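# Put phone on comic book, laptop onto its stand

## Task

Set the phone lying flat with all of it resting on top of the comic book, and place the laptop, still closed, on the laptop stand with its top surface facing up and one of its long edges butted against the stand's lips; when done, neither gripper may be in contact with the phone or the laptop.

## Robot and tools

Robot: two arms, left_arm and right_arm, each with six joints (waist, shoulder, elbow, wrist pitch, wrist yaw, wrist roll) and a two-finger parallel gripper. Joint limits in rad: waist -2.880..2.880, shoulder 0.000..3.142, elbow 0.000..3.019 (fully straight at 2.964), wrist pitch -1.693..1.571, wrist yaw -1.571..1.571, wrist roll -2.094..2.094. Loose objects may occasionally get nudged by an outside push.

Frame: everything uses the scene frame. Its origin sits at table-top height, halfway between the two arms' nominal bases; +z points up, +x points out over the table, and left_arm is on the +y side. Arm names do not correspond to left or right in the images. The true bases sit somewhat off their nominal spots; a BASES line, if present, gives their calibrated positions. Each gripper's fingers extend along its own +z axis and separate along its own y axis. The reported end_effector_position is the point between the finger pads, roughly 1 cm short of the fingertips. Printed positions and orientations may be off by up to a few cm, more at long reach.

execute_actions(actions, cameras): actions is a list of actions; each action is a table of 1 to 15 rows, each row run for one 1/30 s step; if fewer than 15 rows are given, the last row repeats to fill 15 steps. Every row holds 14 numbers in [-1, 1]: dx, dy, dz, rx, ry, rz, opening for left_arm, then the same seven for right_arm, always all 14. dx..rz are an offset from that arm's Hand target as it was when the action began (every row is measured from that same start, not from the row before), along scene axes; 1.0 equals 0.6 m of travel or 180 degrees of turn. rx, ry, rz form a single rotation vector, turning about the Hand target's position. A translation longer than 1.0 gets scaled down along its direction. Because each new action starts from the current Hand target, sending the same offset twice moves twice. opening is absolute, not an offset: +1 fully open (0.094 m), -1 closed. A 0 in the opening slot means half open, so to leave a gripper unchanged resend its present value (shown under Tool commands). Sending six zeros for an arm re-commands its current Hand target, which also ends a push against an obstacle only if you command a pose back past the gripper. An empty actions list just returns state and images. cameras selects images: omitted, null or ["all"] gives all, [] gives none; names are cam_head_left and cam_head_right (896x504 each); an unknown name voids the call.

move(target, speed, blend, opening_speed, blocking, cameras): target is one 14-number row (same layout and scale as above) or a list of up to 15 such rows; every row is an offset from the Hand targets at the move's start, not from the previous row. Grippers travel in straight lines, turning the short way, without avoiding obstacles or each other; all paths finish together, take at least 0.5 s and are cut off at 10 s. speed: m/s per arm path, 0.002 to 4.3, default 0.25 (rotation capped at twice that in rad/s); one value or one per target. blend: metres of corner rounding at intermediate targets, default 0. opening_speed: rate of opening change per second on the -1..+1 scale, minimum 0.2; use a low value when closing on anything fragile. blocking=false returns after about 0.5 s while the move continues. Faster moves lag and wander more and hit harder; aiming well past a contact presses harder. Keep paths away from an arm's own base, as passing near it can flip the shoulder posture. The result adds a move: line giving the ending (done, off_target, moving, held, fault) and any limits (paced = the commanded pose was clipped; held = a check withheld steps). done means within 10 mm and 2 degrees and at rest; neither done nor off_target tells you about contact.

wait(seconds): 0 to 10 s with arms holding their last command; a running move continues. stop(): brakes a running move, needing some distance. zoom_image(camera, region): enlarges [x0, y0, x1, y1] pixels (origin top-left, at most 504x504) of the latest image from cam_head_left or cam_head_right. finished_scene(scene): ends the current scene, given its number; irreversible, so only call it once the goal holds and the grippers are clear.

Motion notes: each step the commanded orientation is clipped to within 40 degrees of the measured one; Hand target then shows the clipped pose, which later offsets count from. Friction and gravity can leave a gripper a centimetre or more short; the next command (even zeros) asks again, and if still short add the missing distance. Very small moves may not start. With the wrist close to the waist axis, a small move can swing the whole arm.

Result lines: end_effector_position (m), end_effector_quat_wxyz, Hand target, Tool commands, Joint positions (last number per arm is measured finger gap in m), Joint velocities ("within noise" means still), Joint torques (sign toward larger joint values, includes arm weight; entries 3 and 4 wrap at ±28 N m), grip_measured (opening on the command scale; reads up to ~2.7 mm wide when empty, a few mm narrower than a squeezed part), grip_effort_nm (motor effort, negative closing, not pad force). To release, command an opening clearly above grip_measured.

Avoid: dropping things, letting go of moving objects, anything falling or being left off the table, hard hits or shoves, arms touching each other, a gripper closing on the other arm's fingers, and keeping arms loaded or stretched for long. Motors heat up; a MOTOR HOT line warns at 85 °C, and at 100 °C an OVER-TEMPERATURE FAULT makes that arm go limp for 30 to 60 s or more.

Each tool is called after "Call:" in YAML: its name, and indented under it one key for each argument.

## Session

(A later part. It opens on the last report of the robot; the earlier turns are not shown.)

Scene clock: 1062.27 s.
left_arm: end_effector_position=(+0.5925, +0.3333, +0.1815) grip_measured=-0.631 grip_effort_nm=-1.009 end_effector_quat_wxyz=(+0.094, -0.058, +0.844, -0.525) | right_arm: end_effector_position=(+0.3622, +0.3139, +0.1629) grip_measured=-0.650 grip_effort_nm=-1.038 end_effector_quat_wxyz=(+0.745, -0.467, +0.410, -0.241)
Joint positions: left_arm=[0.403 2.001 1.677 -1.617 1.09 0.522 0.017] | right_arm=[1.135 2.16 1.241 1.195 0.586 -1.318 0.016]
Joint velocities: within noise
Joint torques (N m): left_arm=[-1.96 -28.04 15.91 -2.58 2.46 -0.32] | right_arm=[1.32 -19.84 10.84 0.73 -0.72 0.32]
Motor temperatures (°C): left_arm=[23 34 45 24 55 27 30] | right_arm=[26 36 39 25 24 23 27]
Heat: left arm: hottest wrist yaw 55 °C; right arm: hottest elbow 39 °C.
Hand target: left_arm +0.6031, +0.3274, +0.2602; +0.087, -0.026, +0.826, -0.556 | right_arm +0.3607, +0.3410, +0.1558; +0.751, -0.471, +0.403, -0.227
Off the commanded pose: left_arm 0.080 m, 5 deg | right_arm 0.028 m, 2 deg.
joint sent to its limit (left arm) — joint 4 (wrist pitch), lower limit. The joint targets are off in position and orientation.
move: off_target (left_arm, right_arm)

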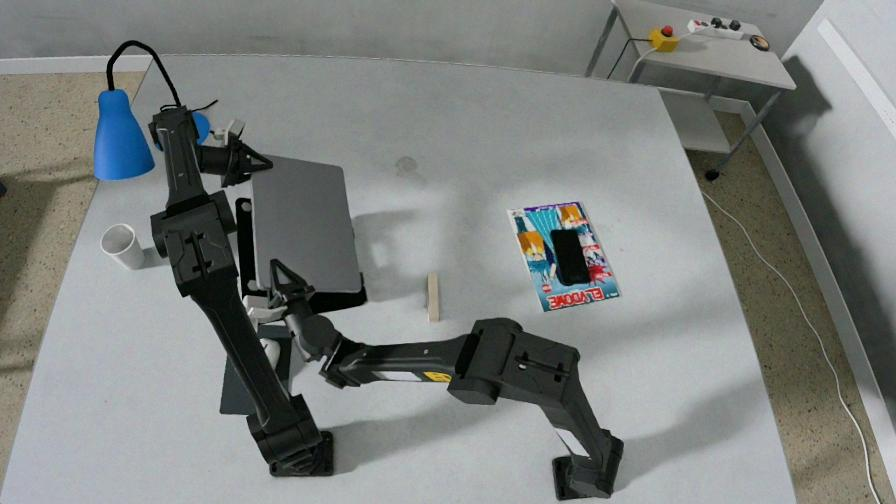

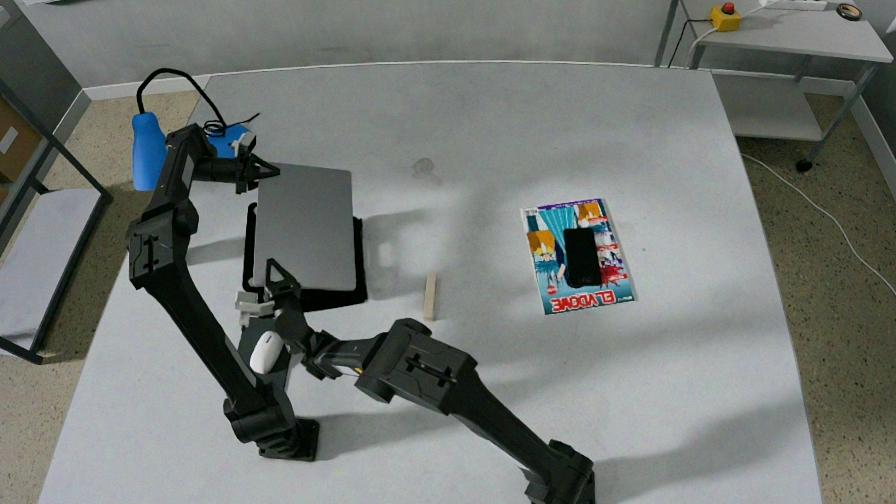

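Call:
move:
  target:
    - [-0.025,0.02,-0.04,0,0,0,-0.78,-0.025,0.015,-0.04,0,0,0,-0.8]
    - [-0.025,0.02,-0.07,0,0,0,-0.78,-0.025,0.015,-0.07,0,0,0,-0.8]
  speed: 0.06

Call:
zoom_image:
  camera: "cam_head_left"
  region: [200, 130, 460, 350]

Call:
zoom_image:
  camera: "cam_head_right"
  region: [200, 130, 460, 350]

Scene clock: 1069.97 s.
left_arm: end_effector_position=(+0.5886, +0.3370, +0.1828) grip_measured=-0.632 grip_effort_nm=-1.004 end_effector_quat_wxyz=(+0.101, -0.046, +0.843, -0.526) | right_arm: end_effector_position=(+0.3573, +0.3178, +0.1614) grip_measured=-0.654 grip_effort_nm=-1.043 end_effector_quat_wxyz=(+0.755, -0.452, +0.402, -0.253)
Joint positions: left_arm=[0.412 2.001 1.677 -1.64 1.09 0.572 0.017] | right_arm=[1.148 2.195 1.263 1.264 0.606 -1.362 0.016]
Joint velocities: within noise
Joint torques (N m): left_arm=[-0.26 -24.53 11.1 -1.62 1.9 0.1] | right_arm=[2.67 -15.74 9.73 1.05 -0.46 0.63]
Motor temperatures (°C): left_arm=[23 34 46 24 54 26 30] | right_arm=[26 36 39 25 25 23 27]
Heat: left arm: hottest wrist yaw 54 °C; right arm: hottest elbow 39 °C.
Hand target: left_arm +0.5881, +0.3395, +0.2182; +0.087, -0.026, +0.827, -0.555 | right_arm +0.3455, +0.3502, +0.1140; +0.751, -0.471, +0.403, -0.227
Off the commanded pose: left_arm 0.035 m, 5 deg | right_arm 0.059 m, 4 deg.
joint sent to its limit (left arm) — joint 4 (wrist pitch), lower limit. The joint targets are off in orientation, not in position.
move: off_target (left_arm, right_arm)

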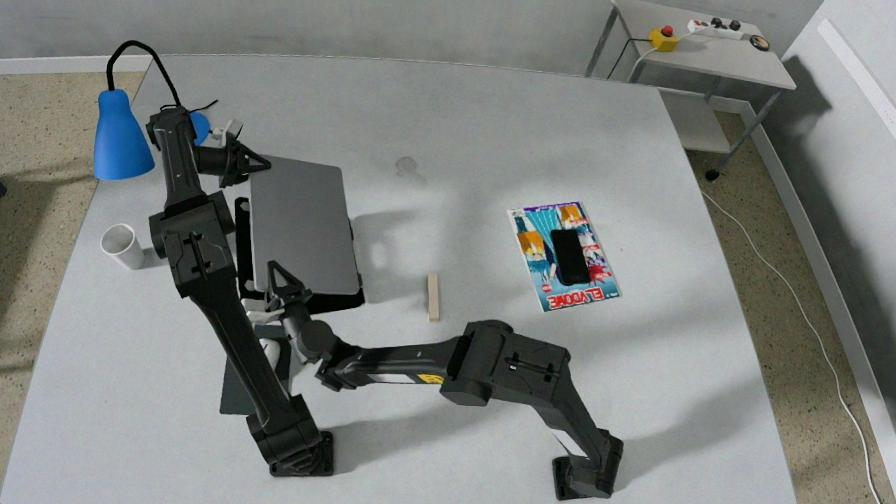

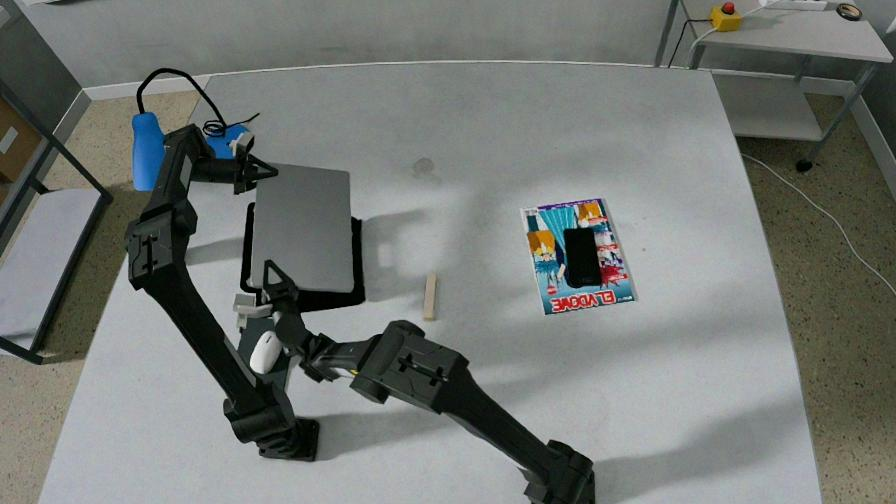

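Scaled by 1.938.

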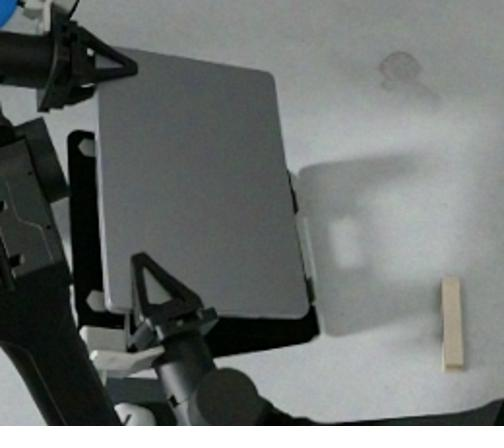

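Scaled by 1.938.

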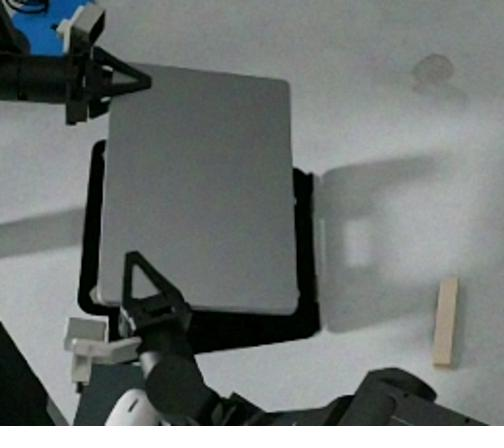

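Call:
move:
  target:
    - [0,0,0.05,0,0,0,-0.78,0.01,-0.01,0.12,0,0,0,-0.8]
    - [-0.085,0,0.05,0,0,0,-0.78,-0.08,-0.01,0.12,0,0,0,-0.8]
  speed: 0.08

Call:
zoom_image:
  camera: "cam_head_left"
  region: [200, 130, 460, 350]

Call:
zoom_image:
  camera: "cam_head_right"
  region: [200, 130, 460, 350]

Scene clock: 1076.63 s.
left_arm: end_effector_position=(+0.5505, +0.3546, +0.1781) grip_measured=-0.634 grip_effort_nm=-1.009 end_effector_quat_wxyz=(+0.101, -0.064, +0.846, -0.519) | right_arm: end_effector_position=(+0.3233, +0.3327, +0.1634) grip_measured=-0.654 grip_effort_nm=-1.033 end_effector_quat_wxyz=(+0.743, -0.465, +0.419, -0.239)
Joint positions: left_arm=[0.471 1.937 1.564 -1.634 1.064 0.607 0.017] | right_arm=[1.211 2.162 1.252 1.191 0.671 -1.326 0.016]
Joint velocities: within noise
Joint torques (N m): left_arm=[-2.26 -29.51 8.43 -2.04 2.27 -0.14] | right_arm=[-0.26 -23.3 6.39 0.61 -0.49 0.28]
Motor temperatures (°C): left_arm=[23 34 45 24 53 26 30] | right_arm=[26 36 38 25 25 23 27]
Heat: left arm: hottest wrist yaw 53 °C; right arm: hottest elbow 38 °C.
Hand target: left_arm +0.5396, +0.3395, +0.2483; +0.088, -0.026, +0.827, -0.555 (not the last commanded pose) | right_arm +0.3309, +0.3326, +0.1609; +0.739, -0.470, +0.419, -0.240 (not the last commanded pose)
Off the commanded pose: left_arm 0.073 m, 7 deg | right_arm 0.036 m, 3 deg.
joint sent to its limit (left arm) — joint 4 (wrist pitch), lower limit.
move: held (right_arm; a check stopped the path), off_target (left_arm; braked when a check withheld steps of right_arm); path passed 1 of 2 targets; limits=held
pose unreachable (right arm): on one or more control steps of this call, first in action 0 (counted from 0), this arm could not follow its commanded pose, so it was not sent that pose on those steps. It may still have moved: this result reports where it is.
cause: moving toward the commanded pose would bring a part of the arm too close to another arm (this arm's wrist (the part past joint 4) and the left arm's upper arm (the part past joint 2), at the place that arm is still heading or pushing toward).

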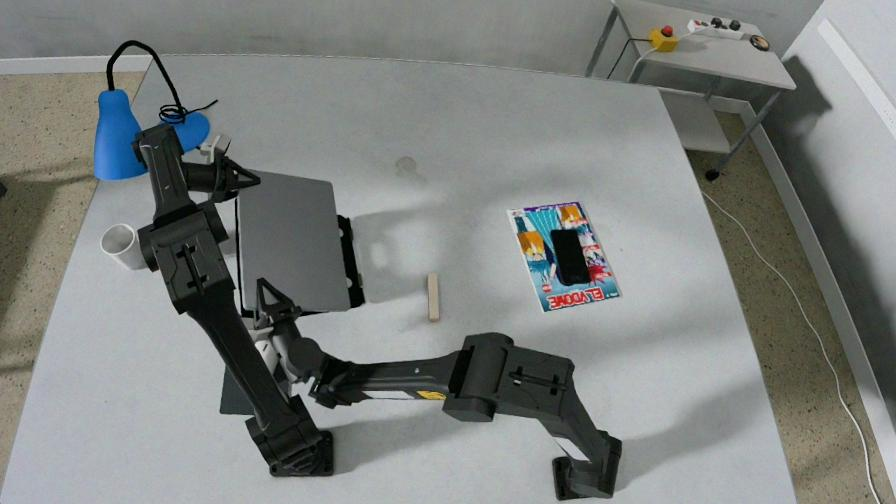

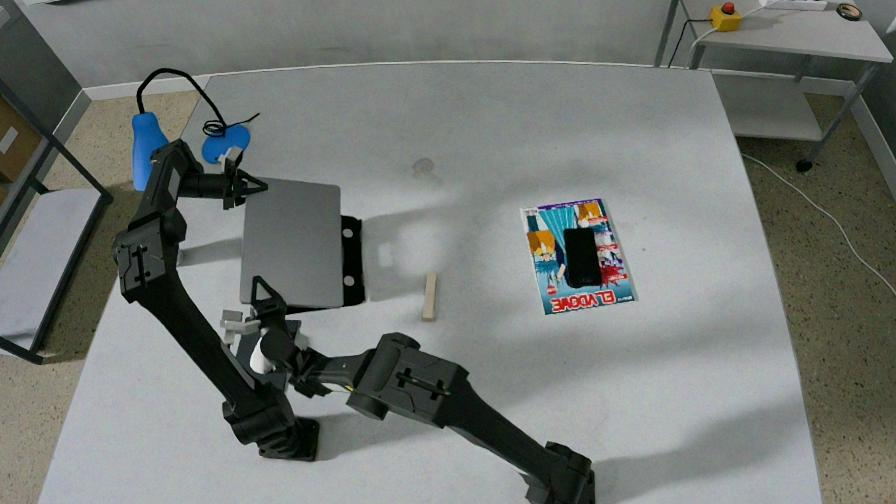

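Scaled by 1.938.

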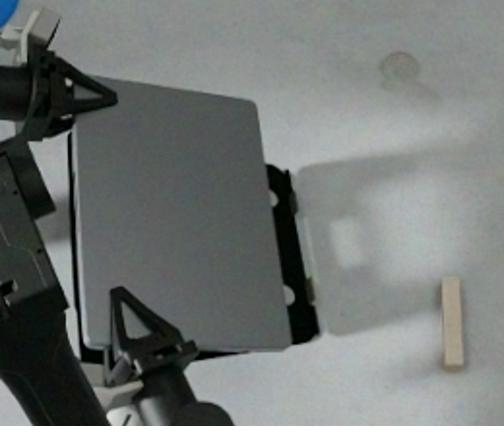

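Scaled by 1.938.

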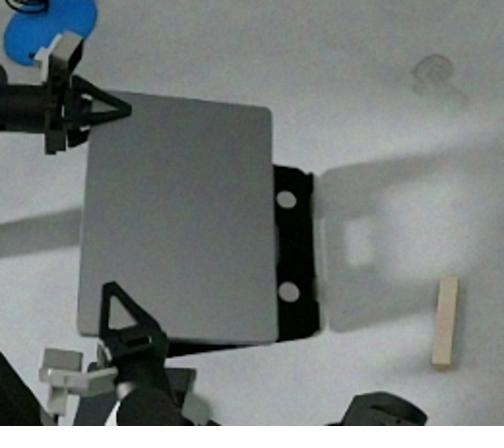

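Call:
move:
  target:
    - [0.01,-0.02,0,0,0,0,-0.78,0,-0.02,0.01,0,0,0,-0.8]
    - [0.01,-0.022,-0.08,0,0,0,-0.78,0,-0.02,-0.07,0,0,0,-0.8]
  speed: 0.06

Call:
zoom_image:
  camera: "cam_head_left"
  region: [200, 130, 460, 350]

Call:
zoom_image:
  camera: "cam_head_right"
  region: [200, 130, 460, 350]

Scene clock: 1082.80 s.
left_arm: end_effector_position=(+0.5456, +0.3464, +0.1593) grip_measured=-0.634 grip_effort_nm=-1.004 end_effector_quat_wxyz=(+0.097, -0.050, +0.842, -0.528) | right_arm: end_effector_position=(+0.3181, +0.3227, +0.1424) grip_measured=-0.654 grip_effort_nm=-1.038 end_effector_quat_wxyz=(+0.747, -0.464, +0.411, -0.241)
Joint positions: left_arm=[0.462 1.961 1.535 -1.634 1.071 0.667 0.017] | right_arm=[1.211 2.197 1.22 1.275 0.661 -1.343 0.016]
Joint velocities: within noise
Joint torques (N m): left_arm=[-4.31 -24.41 9.05 -2.04 2.11 0.01] | right_arm=[-0.85 -20.01 6.23 1.1 -0.39 0.46]
Motor temperatures (°C): left_arm=[23 34 44 24 52 26 30] | right_arm=[26 37 38 25 25 23 27]
Heat: left arm: hottest wrist yaw 52 °C; right arm: hottest elbow 38 °C.
Hand target: left_arm +0.5456, +0.3263, +0.2002; +0.087, -0.026, +0.827, -0.555 | right_arm +0.3309, +0.3206, +0.1189; +0.739, -0.470, +0.419, -0.240
Off the commanded pose: left_arm 0.046 m, 5 deg | right_arm 0.027 m, 2 deg.
joint sent to its limit (left arm) — joint 4 (wrist pitch), lower limit. The joint targets are off in orientation, not in position.
move: off_target (left_arm, right_arm)

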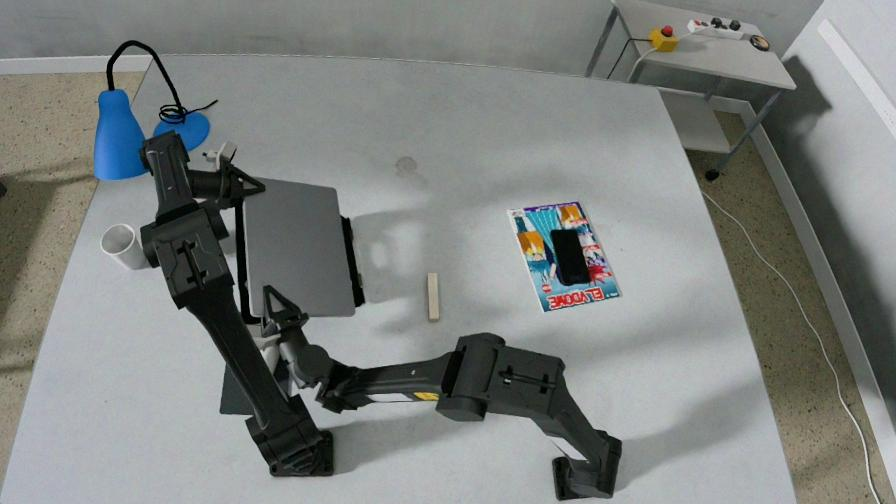

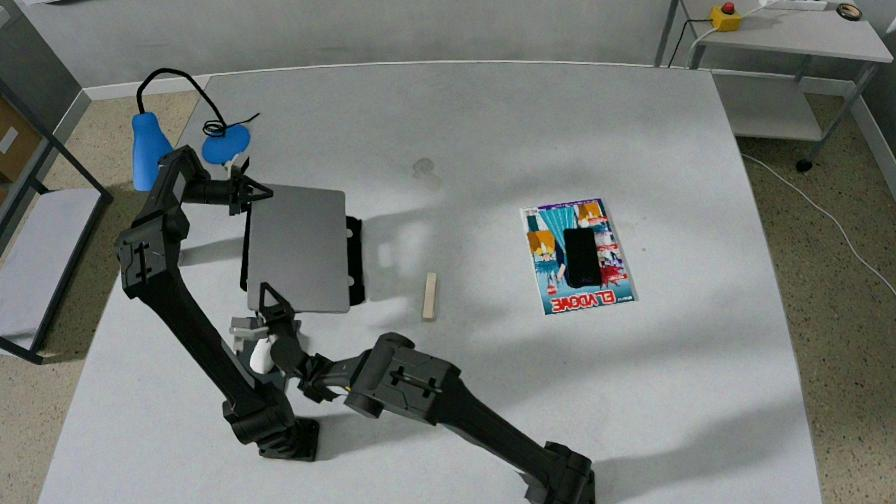

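Scaled by 1.938.

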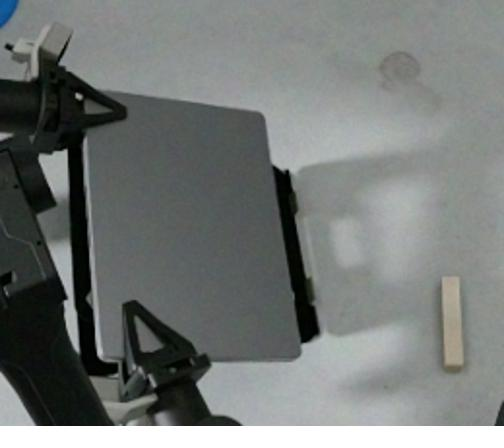

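Scaled by 1.938.

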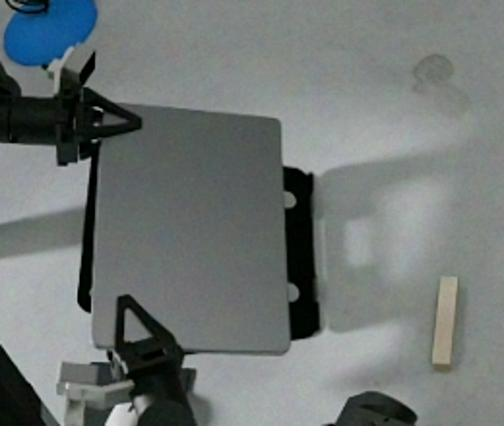

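Call:
move:
  target:
    - [0,-0.02,0,0,0,0,-0.78,0,-0.025,0.0,0,0,0,-0.8]
    - [0,-0.022,-0.06,0,0,0,-0.78,0,-0.025,-0.055,0,0,0,-0.8]
  speed: 0.06

Call:
zoom_image:
  camera: "cam_head_left"
  region: [200, 130, 460, 350]

Call:
zoom_image:
  camera: "cam_head_right"
  region: [200, 130, 460, 350]

Scene clock: 1086.93 s.
left_arm: end_effector_position=(+0.5464, +0.3310, +0.1538) grip_measured=-0.634 grip_effort_nm=-1.009 end_effector_quat_wxyz=(+0.094, -0.031, +0.839, -0.535) | right_arm: end_effector_position=(+0.3191, +0.3090, +0.1314) grip_measured=-0.656 grip_effort_nm=-1.038 end_effector_quat_wxyz=(+0.752, -0.457, +0.404, -0.250)
Joint positions: left_arm=[0.436 1.969 1.524 -1.636 1.082 0.701 0.017] | right_arm=[1.201 2.22 1.192 1.356 0.653 -1.371 0.016]
Joint velocities: within noise
Joint torques (N m): left_arm=[-3.9 -20.78 8.12 -2.21 1.92 0.28] | right_arm=[-0.73 -17.49 5.42 1.18 -0.36 0.72]
Motor temperatures (°C): left_arm=[23 34 43 24 52 26 30] | right_arm=[26 37 38 25 25 23 27]
Heat: left arm: hottest wrist yaw 52 °C; right arm: hottest elbow 38 °C.
Hand target: left_arm +0.5455, +0.3131, +0.1642; +0.087, -0.026, +0.827, -0.555 | right_arm +0.3309, +0.3055, +0.0860; +0.739, -0.470, +0.419, -0.240
Off the commanded pose: left_arm 0.021 m, 3 deg | right_arm 0.047 m, 3 deg.
joint sent to its limit (left arm) — joint 4 (wrist pitch), lower limit. The joint targets still meet the commanded pose.
move: off_target (left_arm, right_arm)

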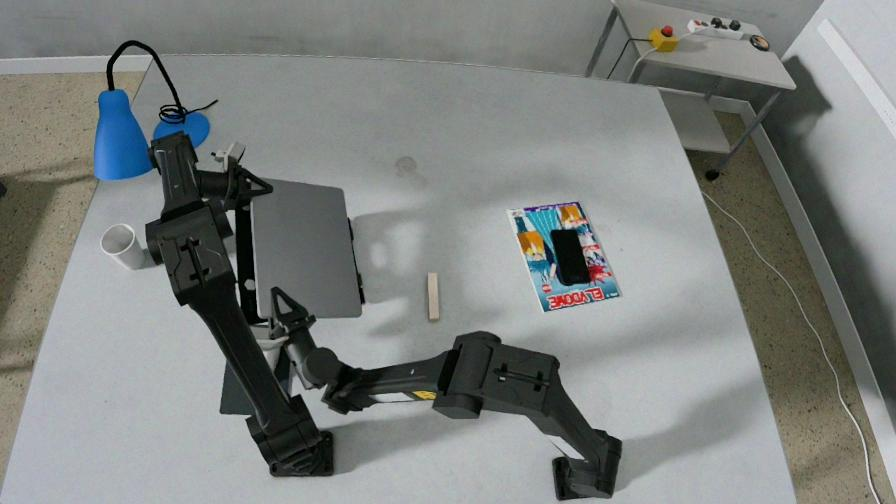

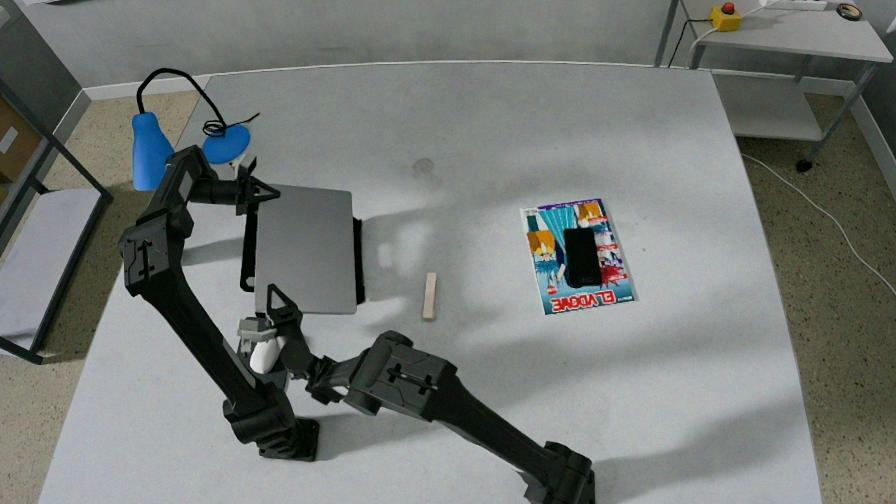

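Scaled by 1.938.

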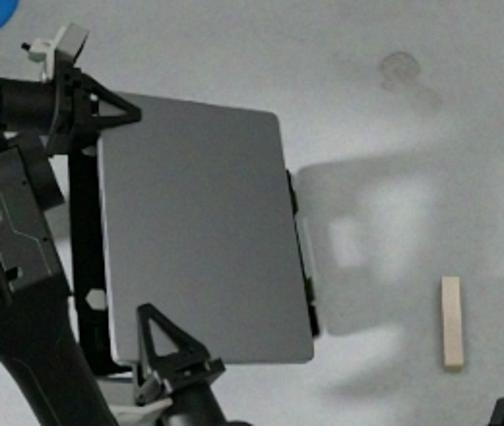

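Scaled by 1.938.

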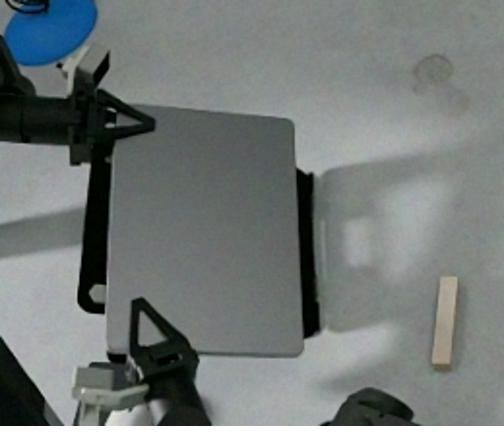

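Call:
zoom_image:
  camera: "cam_head_left"
  region: [220, 270, 320, 400]

Call:
zoom_image:
  camera: "cam_head_right"
  region: [220, 270, 320, 400]

Call:
zoom_image:
  camera: "cam_head_left"
  region: [220, 150, 300, 230]

Call:
zoom_image:
  camera: "cam_head_left"
  region: [310, 200, 390, 330]

Call:
zoom_image:
  camera: "cam_head_right"
  region: [310, 200, 390, 330]

Scaled by 3.877.

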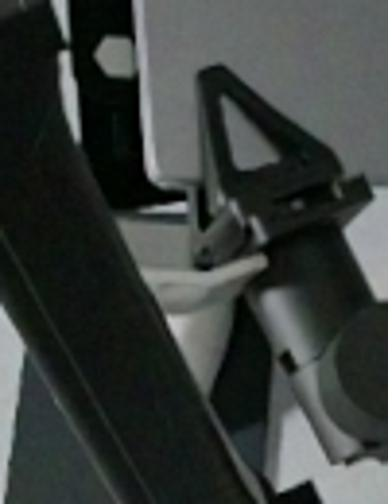

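Scaled by 3.877.

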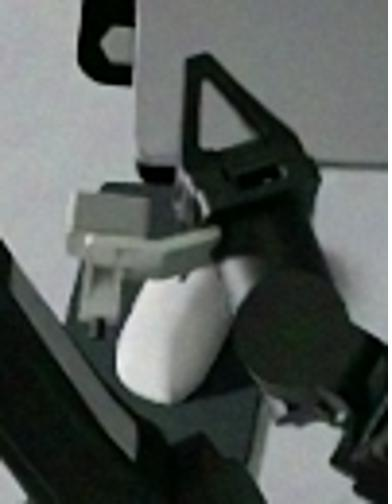

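Scaled by 6.300.

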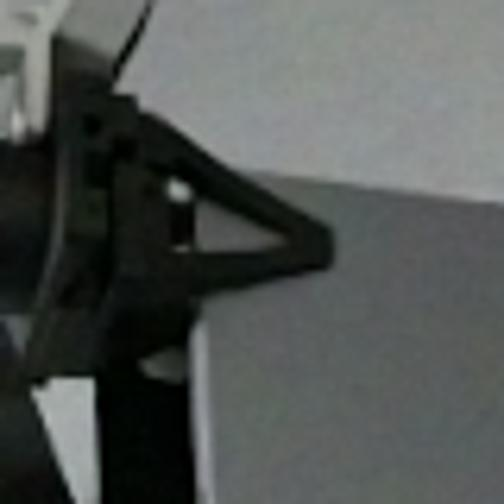

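Scaled by 3.877.

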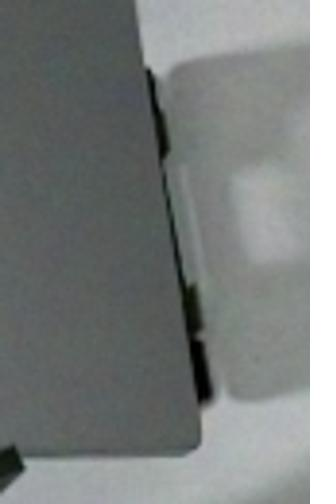

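Scaled by 3.877.

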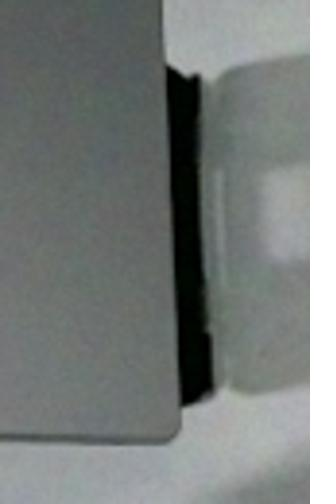

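Call:
move:
  target:
    - [0,0,0,0,0,0,-0.78,0,0.0,0.06,0.075,0,0,-0.8]
  speed: 0.1

Call:
zoom_image:
  camera: "cam_head_left"
  region: [200, 130, 460, 350]

Call:
zoom_image:
  camera: "cam_head_right"
  region: [200, 130, 460, 350]

Scene clock: 1113.67 s.
left_arm: end_effector_position=(+0.5460, +0.3306, +0.1536) grip_measured=-0.629 grip_effort_nm=-1.009 end_effector_quat_wxyz=(+0.093, -0.030, +0.840, -0.535) | right_arm: end_effector_position=(+0.3195, +0.3059, +0.1325) grip_measured=-0.658 grip_effort_nm=-1.033 end_effector_quat_wxyz=(+0.769, -0.431, +0.405, -0.242)
Joint positions: left_arm=[0.435 1.969 1.524 -1.638 1.079 0.704 0.017] | right_arm=[1.2 2.248 1.205 1.431 0.656 -1.365 0.016]
Joint velocities: within noise
Joint torques (N m): left_arm=[-2.78 -20.6 8.09 -2.09 2.06 0.25] | right_arm=[-0.44 -19.02 7.88 2.69 0.51 1.52]
Motor temperatures (°C): left_arm=[23 32 40 24 50 26 30] | right_arm=[26 37 37 25 24 24 28]
Heat: left arm: hottest wrist yaw 50 °C; right arm: hottest shoulder 37 °C.
Hand target: left_arm +0.5456, +0.3131, +0.1642; +0.087, -0.026, +0.827, -0.555 | right_arm +0.3310, +0.3055, +0.1220; +0.789, -0.380, +0.445, -0.189
Off the commanded pose: left_arm 0.020 m, 3 deg | right_arm 0.016 m, 10 deg.
joint sent to its limit (left arm) — joint 4 (wrist pitch), lower limit. The joint targets still meet the commanded pose.
move: off_target (left_arm, right_arm)

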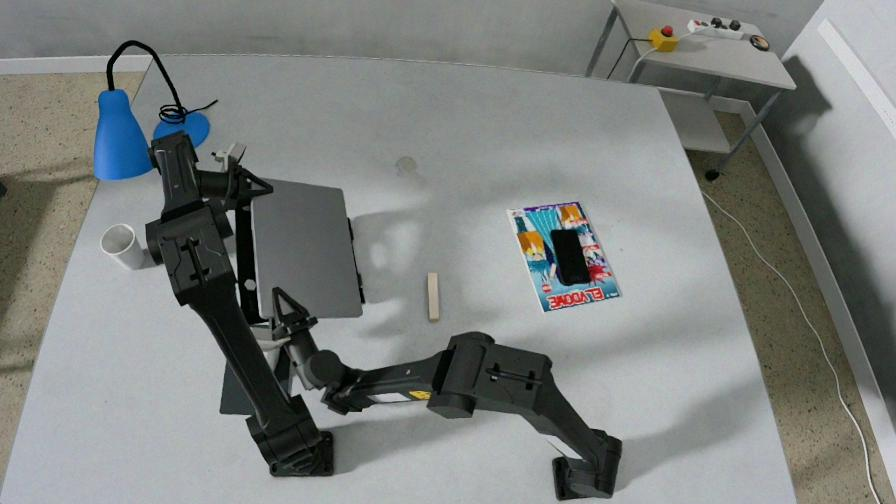

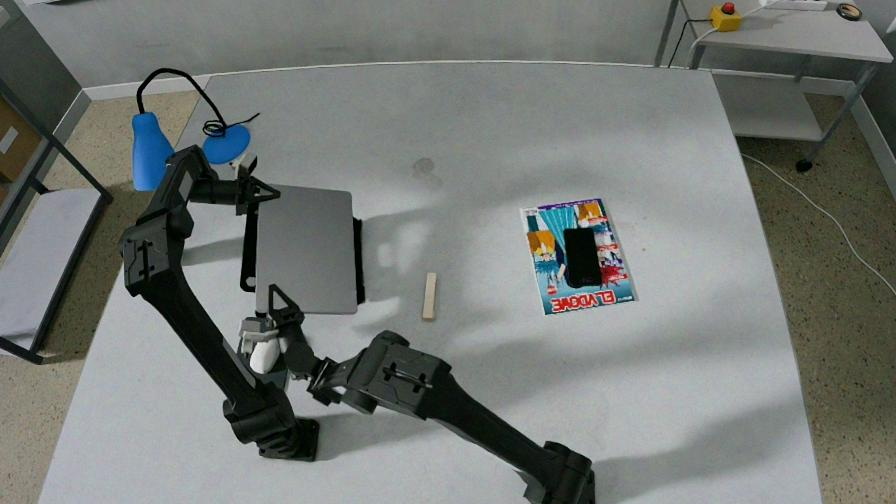

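Scaled by 1.938.

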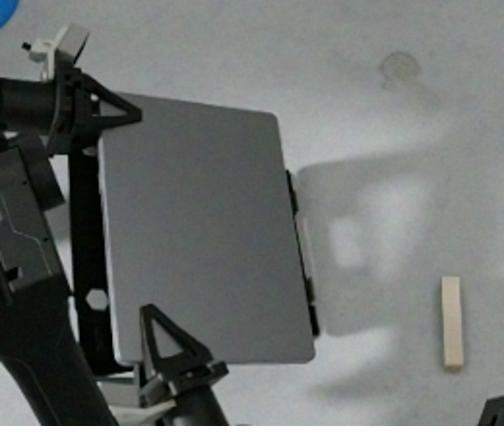

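Scaled by 1.938.

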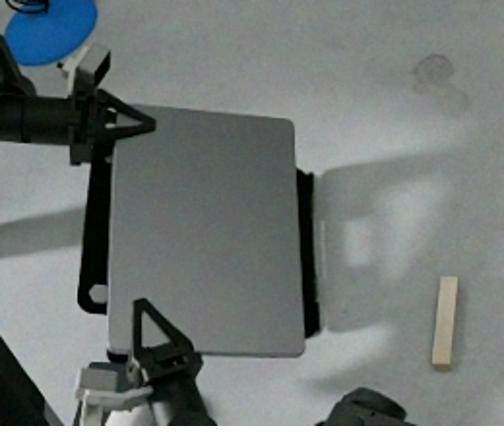

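Call:
move:
  target:
    - [0,0,0,0,0,0,-0.78,0,0,0,-0.06,0,0,-0.45]
  speed: 0.1
  opening_speed: 0.3

Call:
zoom_image:
  camera: "cam_head_left"
  region: [200, 130, 460, 350]

Call:
zoom_image:
  camera: "cam_head_right"
  region: [200, 130, 460, 350]

Scene clock: 1128.47 s.
left_arm: end_effector_position=(+0.5470, +0.3302, +0.1543) grip_measured=-0.629 grip_effort_nm=-1.009 end_effector_quat_wxyz=(+0.095, -0.031, +0.837, -0.538) | right_arm: end_effector_position=(+0.3203, +0.3074, +0.1351) grip_measured=-0.453 grip_effort_nm=0.129 end_effector_quat_wxyz=(+0.759, -0.444, +0.415, -0.234)
Joint positions: left_arm=[0.435 1.971 1.524 -1.638 1.089 0.705 0.017] | right_arm=[1.2 2.216 1.192 1.36 0.657 -1.329 0.026]
Joint velocities: within noise
Joint torques (N m): left_arm=[-3.02 -20.48 7.9 -2.06 1.67 0.27] | right_arm=[-0.73 -22.48 5.37 0.13 -0.38 0.53]
Motor temperatures (°C): left_arm=[23 32 39 24 50 25 31] | right_arm=[26 36 38 25 25 25 28]
Heat: left arm: hottest wrist yaw 50 °C; right arm: hottest elbow 38 °C.
Hand target: left_arm +0.5456, +0.3131, +0.1642; +0.087, -0.026, +0.827, -0.555 | right_arm +0.3311, +0.3055, +0.1219; +0.749, -0.453, +0.425, -0.230
Off the commanded pose: left_arm 0.020 m, 3 deg | right_arm 0.017 m, 2 deg.
joint sent to its limit (left arm) — joint 4 (wrist pitch), lower limit. The joint targets still meet the commanded pose.
move: off_target (left_arm, right_arm)

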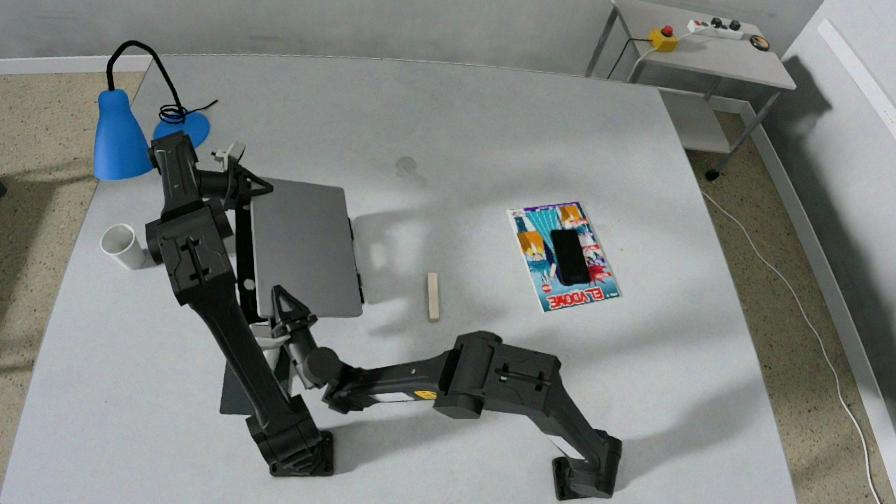

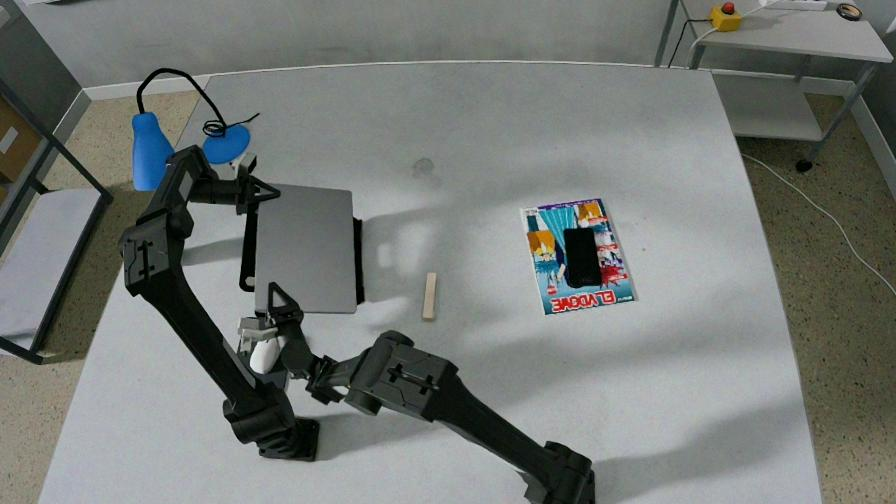

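Scaled by 1.938.

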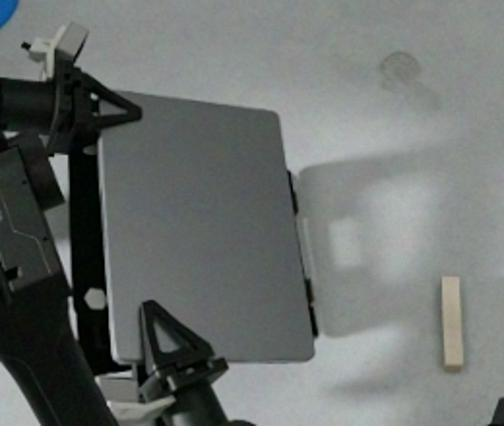

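Scaled by 1.938.

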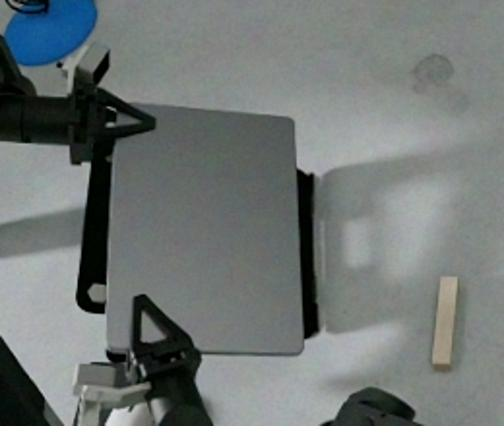

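Call:
move:
  target:
    - [0,0,0,0,0,0,-0.78,0,0,0.005,0,0,0,-0.2]
    - [0,0,0,0,0,0,-0.78,-0.02,-0.13,-0.02,0,0,0,-0.2]
  speed: 0.07
  opening_speed: 0.4

Call:
zoom_image:
  camera: "cam_head_left"
  region: [200, 130, 460, 350]

Call:
zoom_image:
  camera: "cam_head_right"
  region: [200, 130, 460, 350]

Scene clock: 1134.53 s.
left_arm: end_effector_position=(+0.5466, +0.3300, +0.1546) grip_measured=-0.629 grip_effort_nm=-1.009 end_effector_quat_wxyz=(+0.103, -0.018, +0.837, -0.537) | right_arm: end_effector_position=(+0.3137, +0.2359, +0.0949) grip_measured=-0.201 grip_effort_nm=0.037 end_effector_quat_wxyz=(+0.740, -0.471, +0.421, -0.231)
Joint positions: left_arm=[0.435 1.971 1.524 -1.642 1.089 0.739 0.017] | right_arm=[1.159 2.186 0.968 1.466 0.612 -1.289 0.038]
Joint velocities: within noise
Joint torques (N m): left_arm=[-3.84 -20.13 8.02 -1.7 1.63 -0.03] | right_arm=[-0.44 -22.3 3.17 2.22 -0.03 0.28]
Motor temperatures (°C): left_arm=[23 33 39 24 49 25 31] | right_arm=[26 37 37 25 25 25 27]
Heat: left arm: hottest wrist yaw 49 °C; right arm: hottest shoulder 37 °C.
Hand target: left_arm +0.5455, +0.3131, +0.1642; +0.087, -0.026, +0.827, -0.555 | right_arm +0.3190, +0.2275, +0.1098; +0.749, -0.453, +0.425, -0.230
Off the commanded pose: left_arm 0.019 m, 3 deg | right_arm 0.018 m, 2 deg.
joint sent to its limit (left arm) — joint 4 (wrist pitch), lower limit. The joint targets still meet the commanded pose.
move: off_target (left_arm, right_arm)

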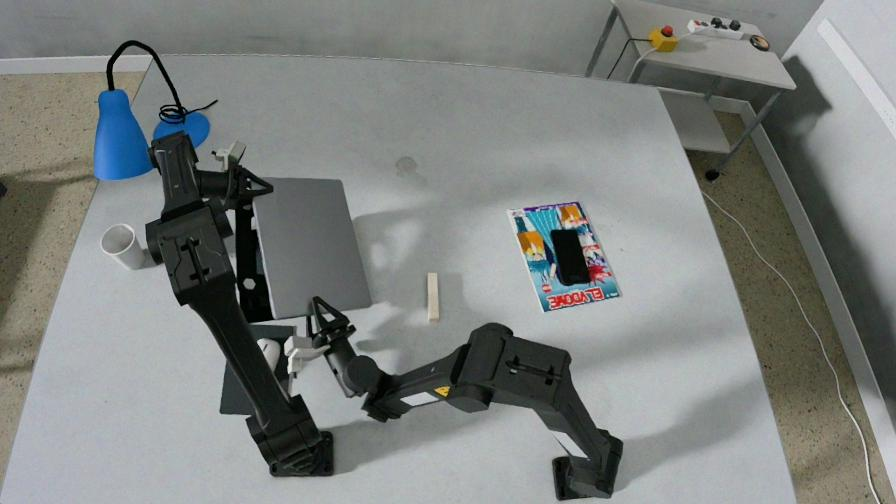

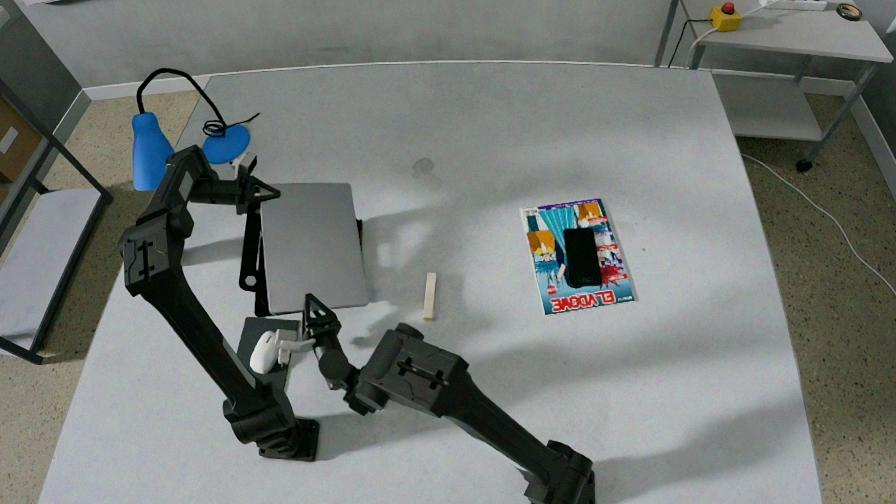

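Scaled by 1.938.

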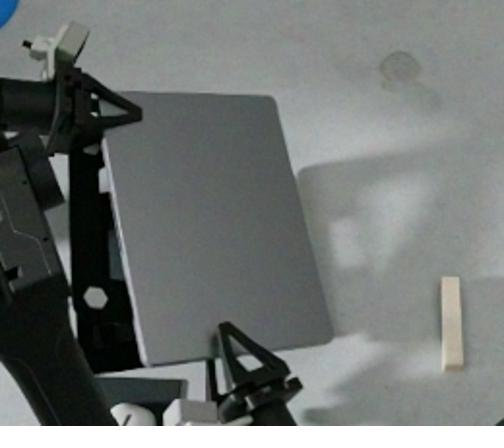

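Scaled by 1.938.

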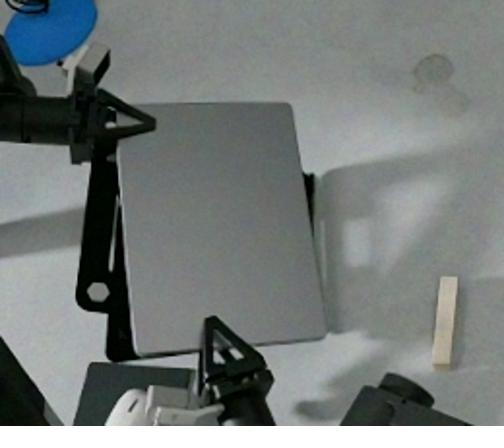

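Call:
move:
  target:
    - [0,0,0,0,0,0,-0.78,0.01,0.12,0.04,0,0,0,-0.2]
  speed: 0.07
  opening_speed: 0.4

Call:
zoom_image:
  camera: "cam_head_left"
  region: [200, 130, 460, 350]

Call:
zoom_image:
  camera: "cam_head_right"
  region: [200, 130, 460, 350]

Scene clock: 1139.00 s.
left_arm: end_effector_position=(+0.5466, +0.3300, +0.1546) grip_measured=-0.629 grip_effort_nm=-1.004 end_effector_quat_wxyz=(+0.103, -0.018, +0.837, -0.537) | right_arm: end_effector_position=(+0.3252, +0.2817, +0.1160) grip_measured=-0.201 grip_effort_nm=0.042 end_effector_quat_wxyz=(+0.736, -0.466, +0.430, -0.235)
Joint positions: left_arm=[0.435 1.971 1.524 -1.642 1.089 0.739 0.017] | right_arm=[1.178 2.185 1.108 1.326 0.652 -1.288 0.038]
Joint velocities: within noise
Joint torques (N m): left_arm=[-2.96 -20.6 8.01 -1.81 1.65 -0.05] | right_arm=[1.14 -21.95 8.38 1.09 0 0.16]
Motor temperatures (°C): left_arm=[23 33 38 24 49 25 31] | right_arm=[26 37 37 25 24 25 27]
Heat: left arm: hottest wrist yaw 49 °C; right arm: hottest shoulder 37 °C.
Hand target: left_arm +0.5456, +0.3131, +0.1642; +0.087, -0.026, +0.827, -0.555 | right_arm +0.3250, +0.2995, +0.1341; +0.750, -0.453, +0.425, -0.230
Off the commanded pose: left_arm 0.019 m, 3 deg | right_arm 0.025 m, 2 deg.
joint sent to its limit (left arm) — joint 4 (wrist pitch), lower limit. The joint targets still meet the commanded pose.
move: off_target (left_arm, right_arm)

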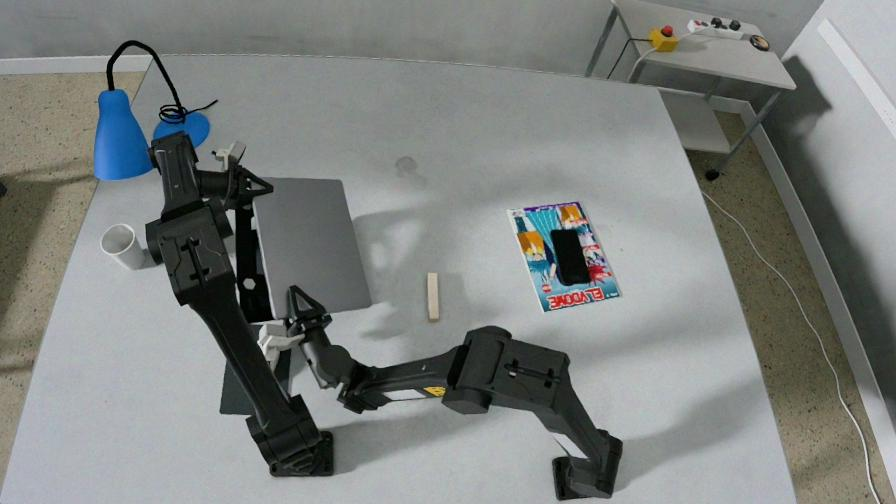

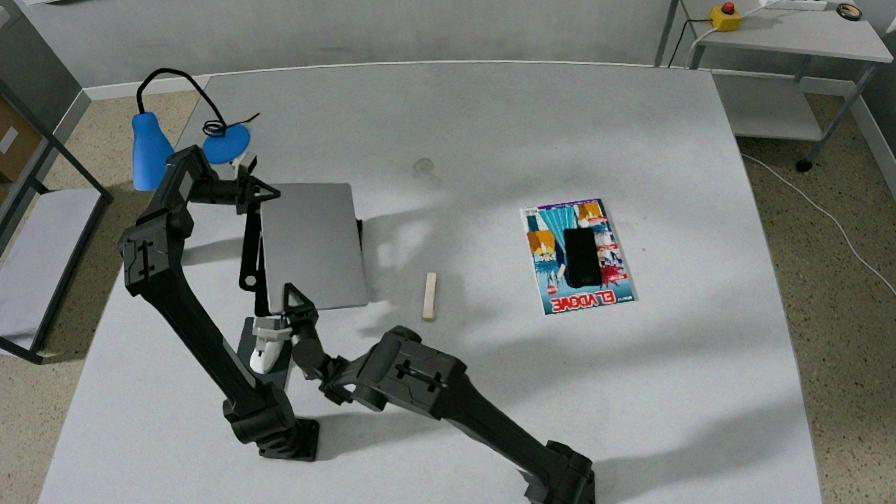

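Scaled by 1.938.

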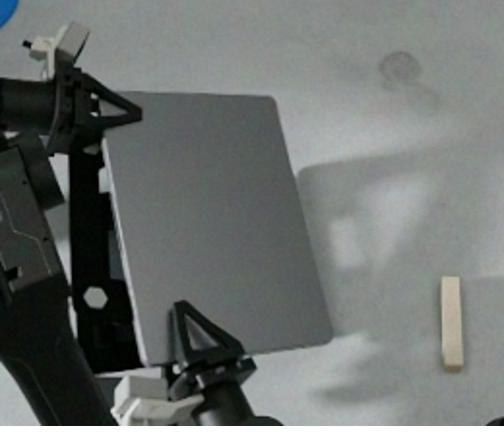

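Scaled by 1.938.

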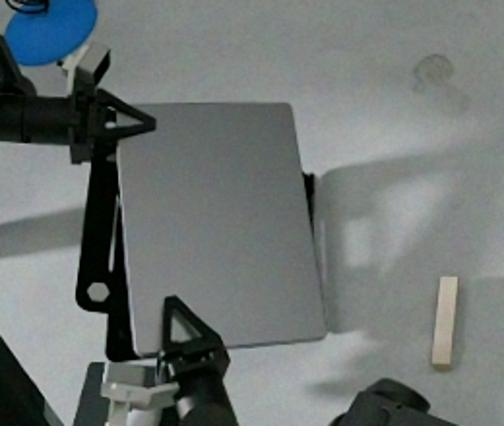

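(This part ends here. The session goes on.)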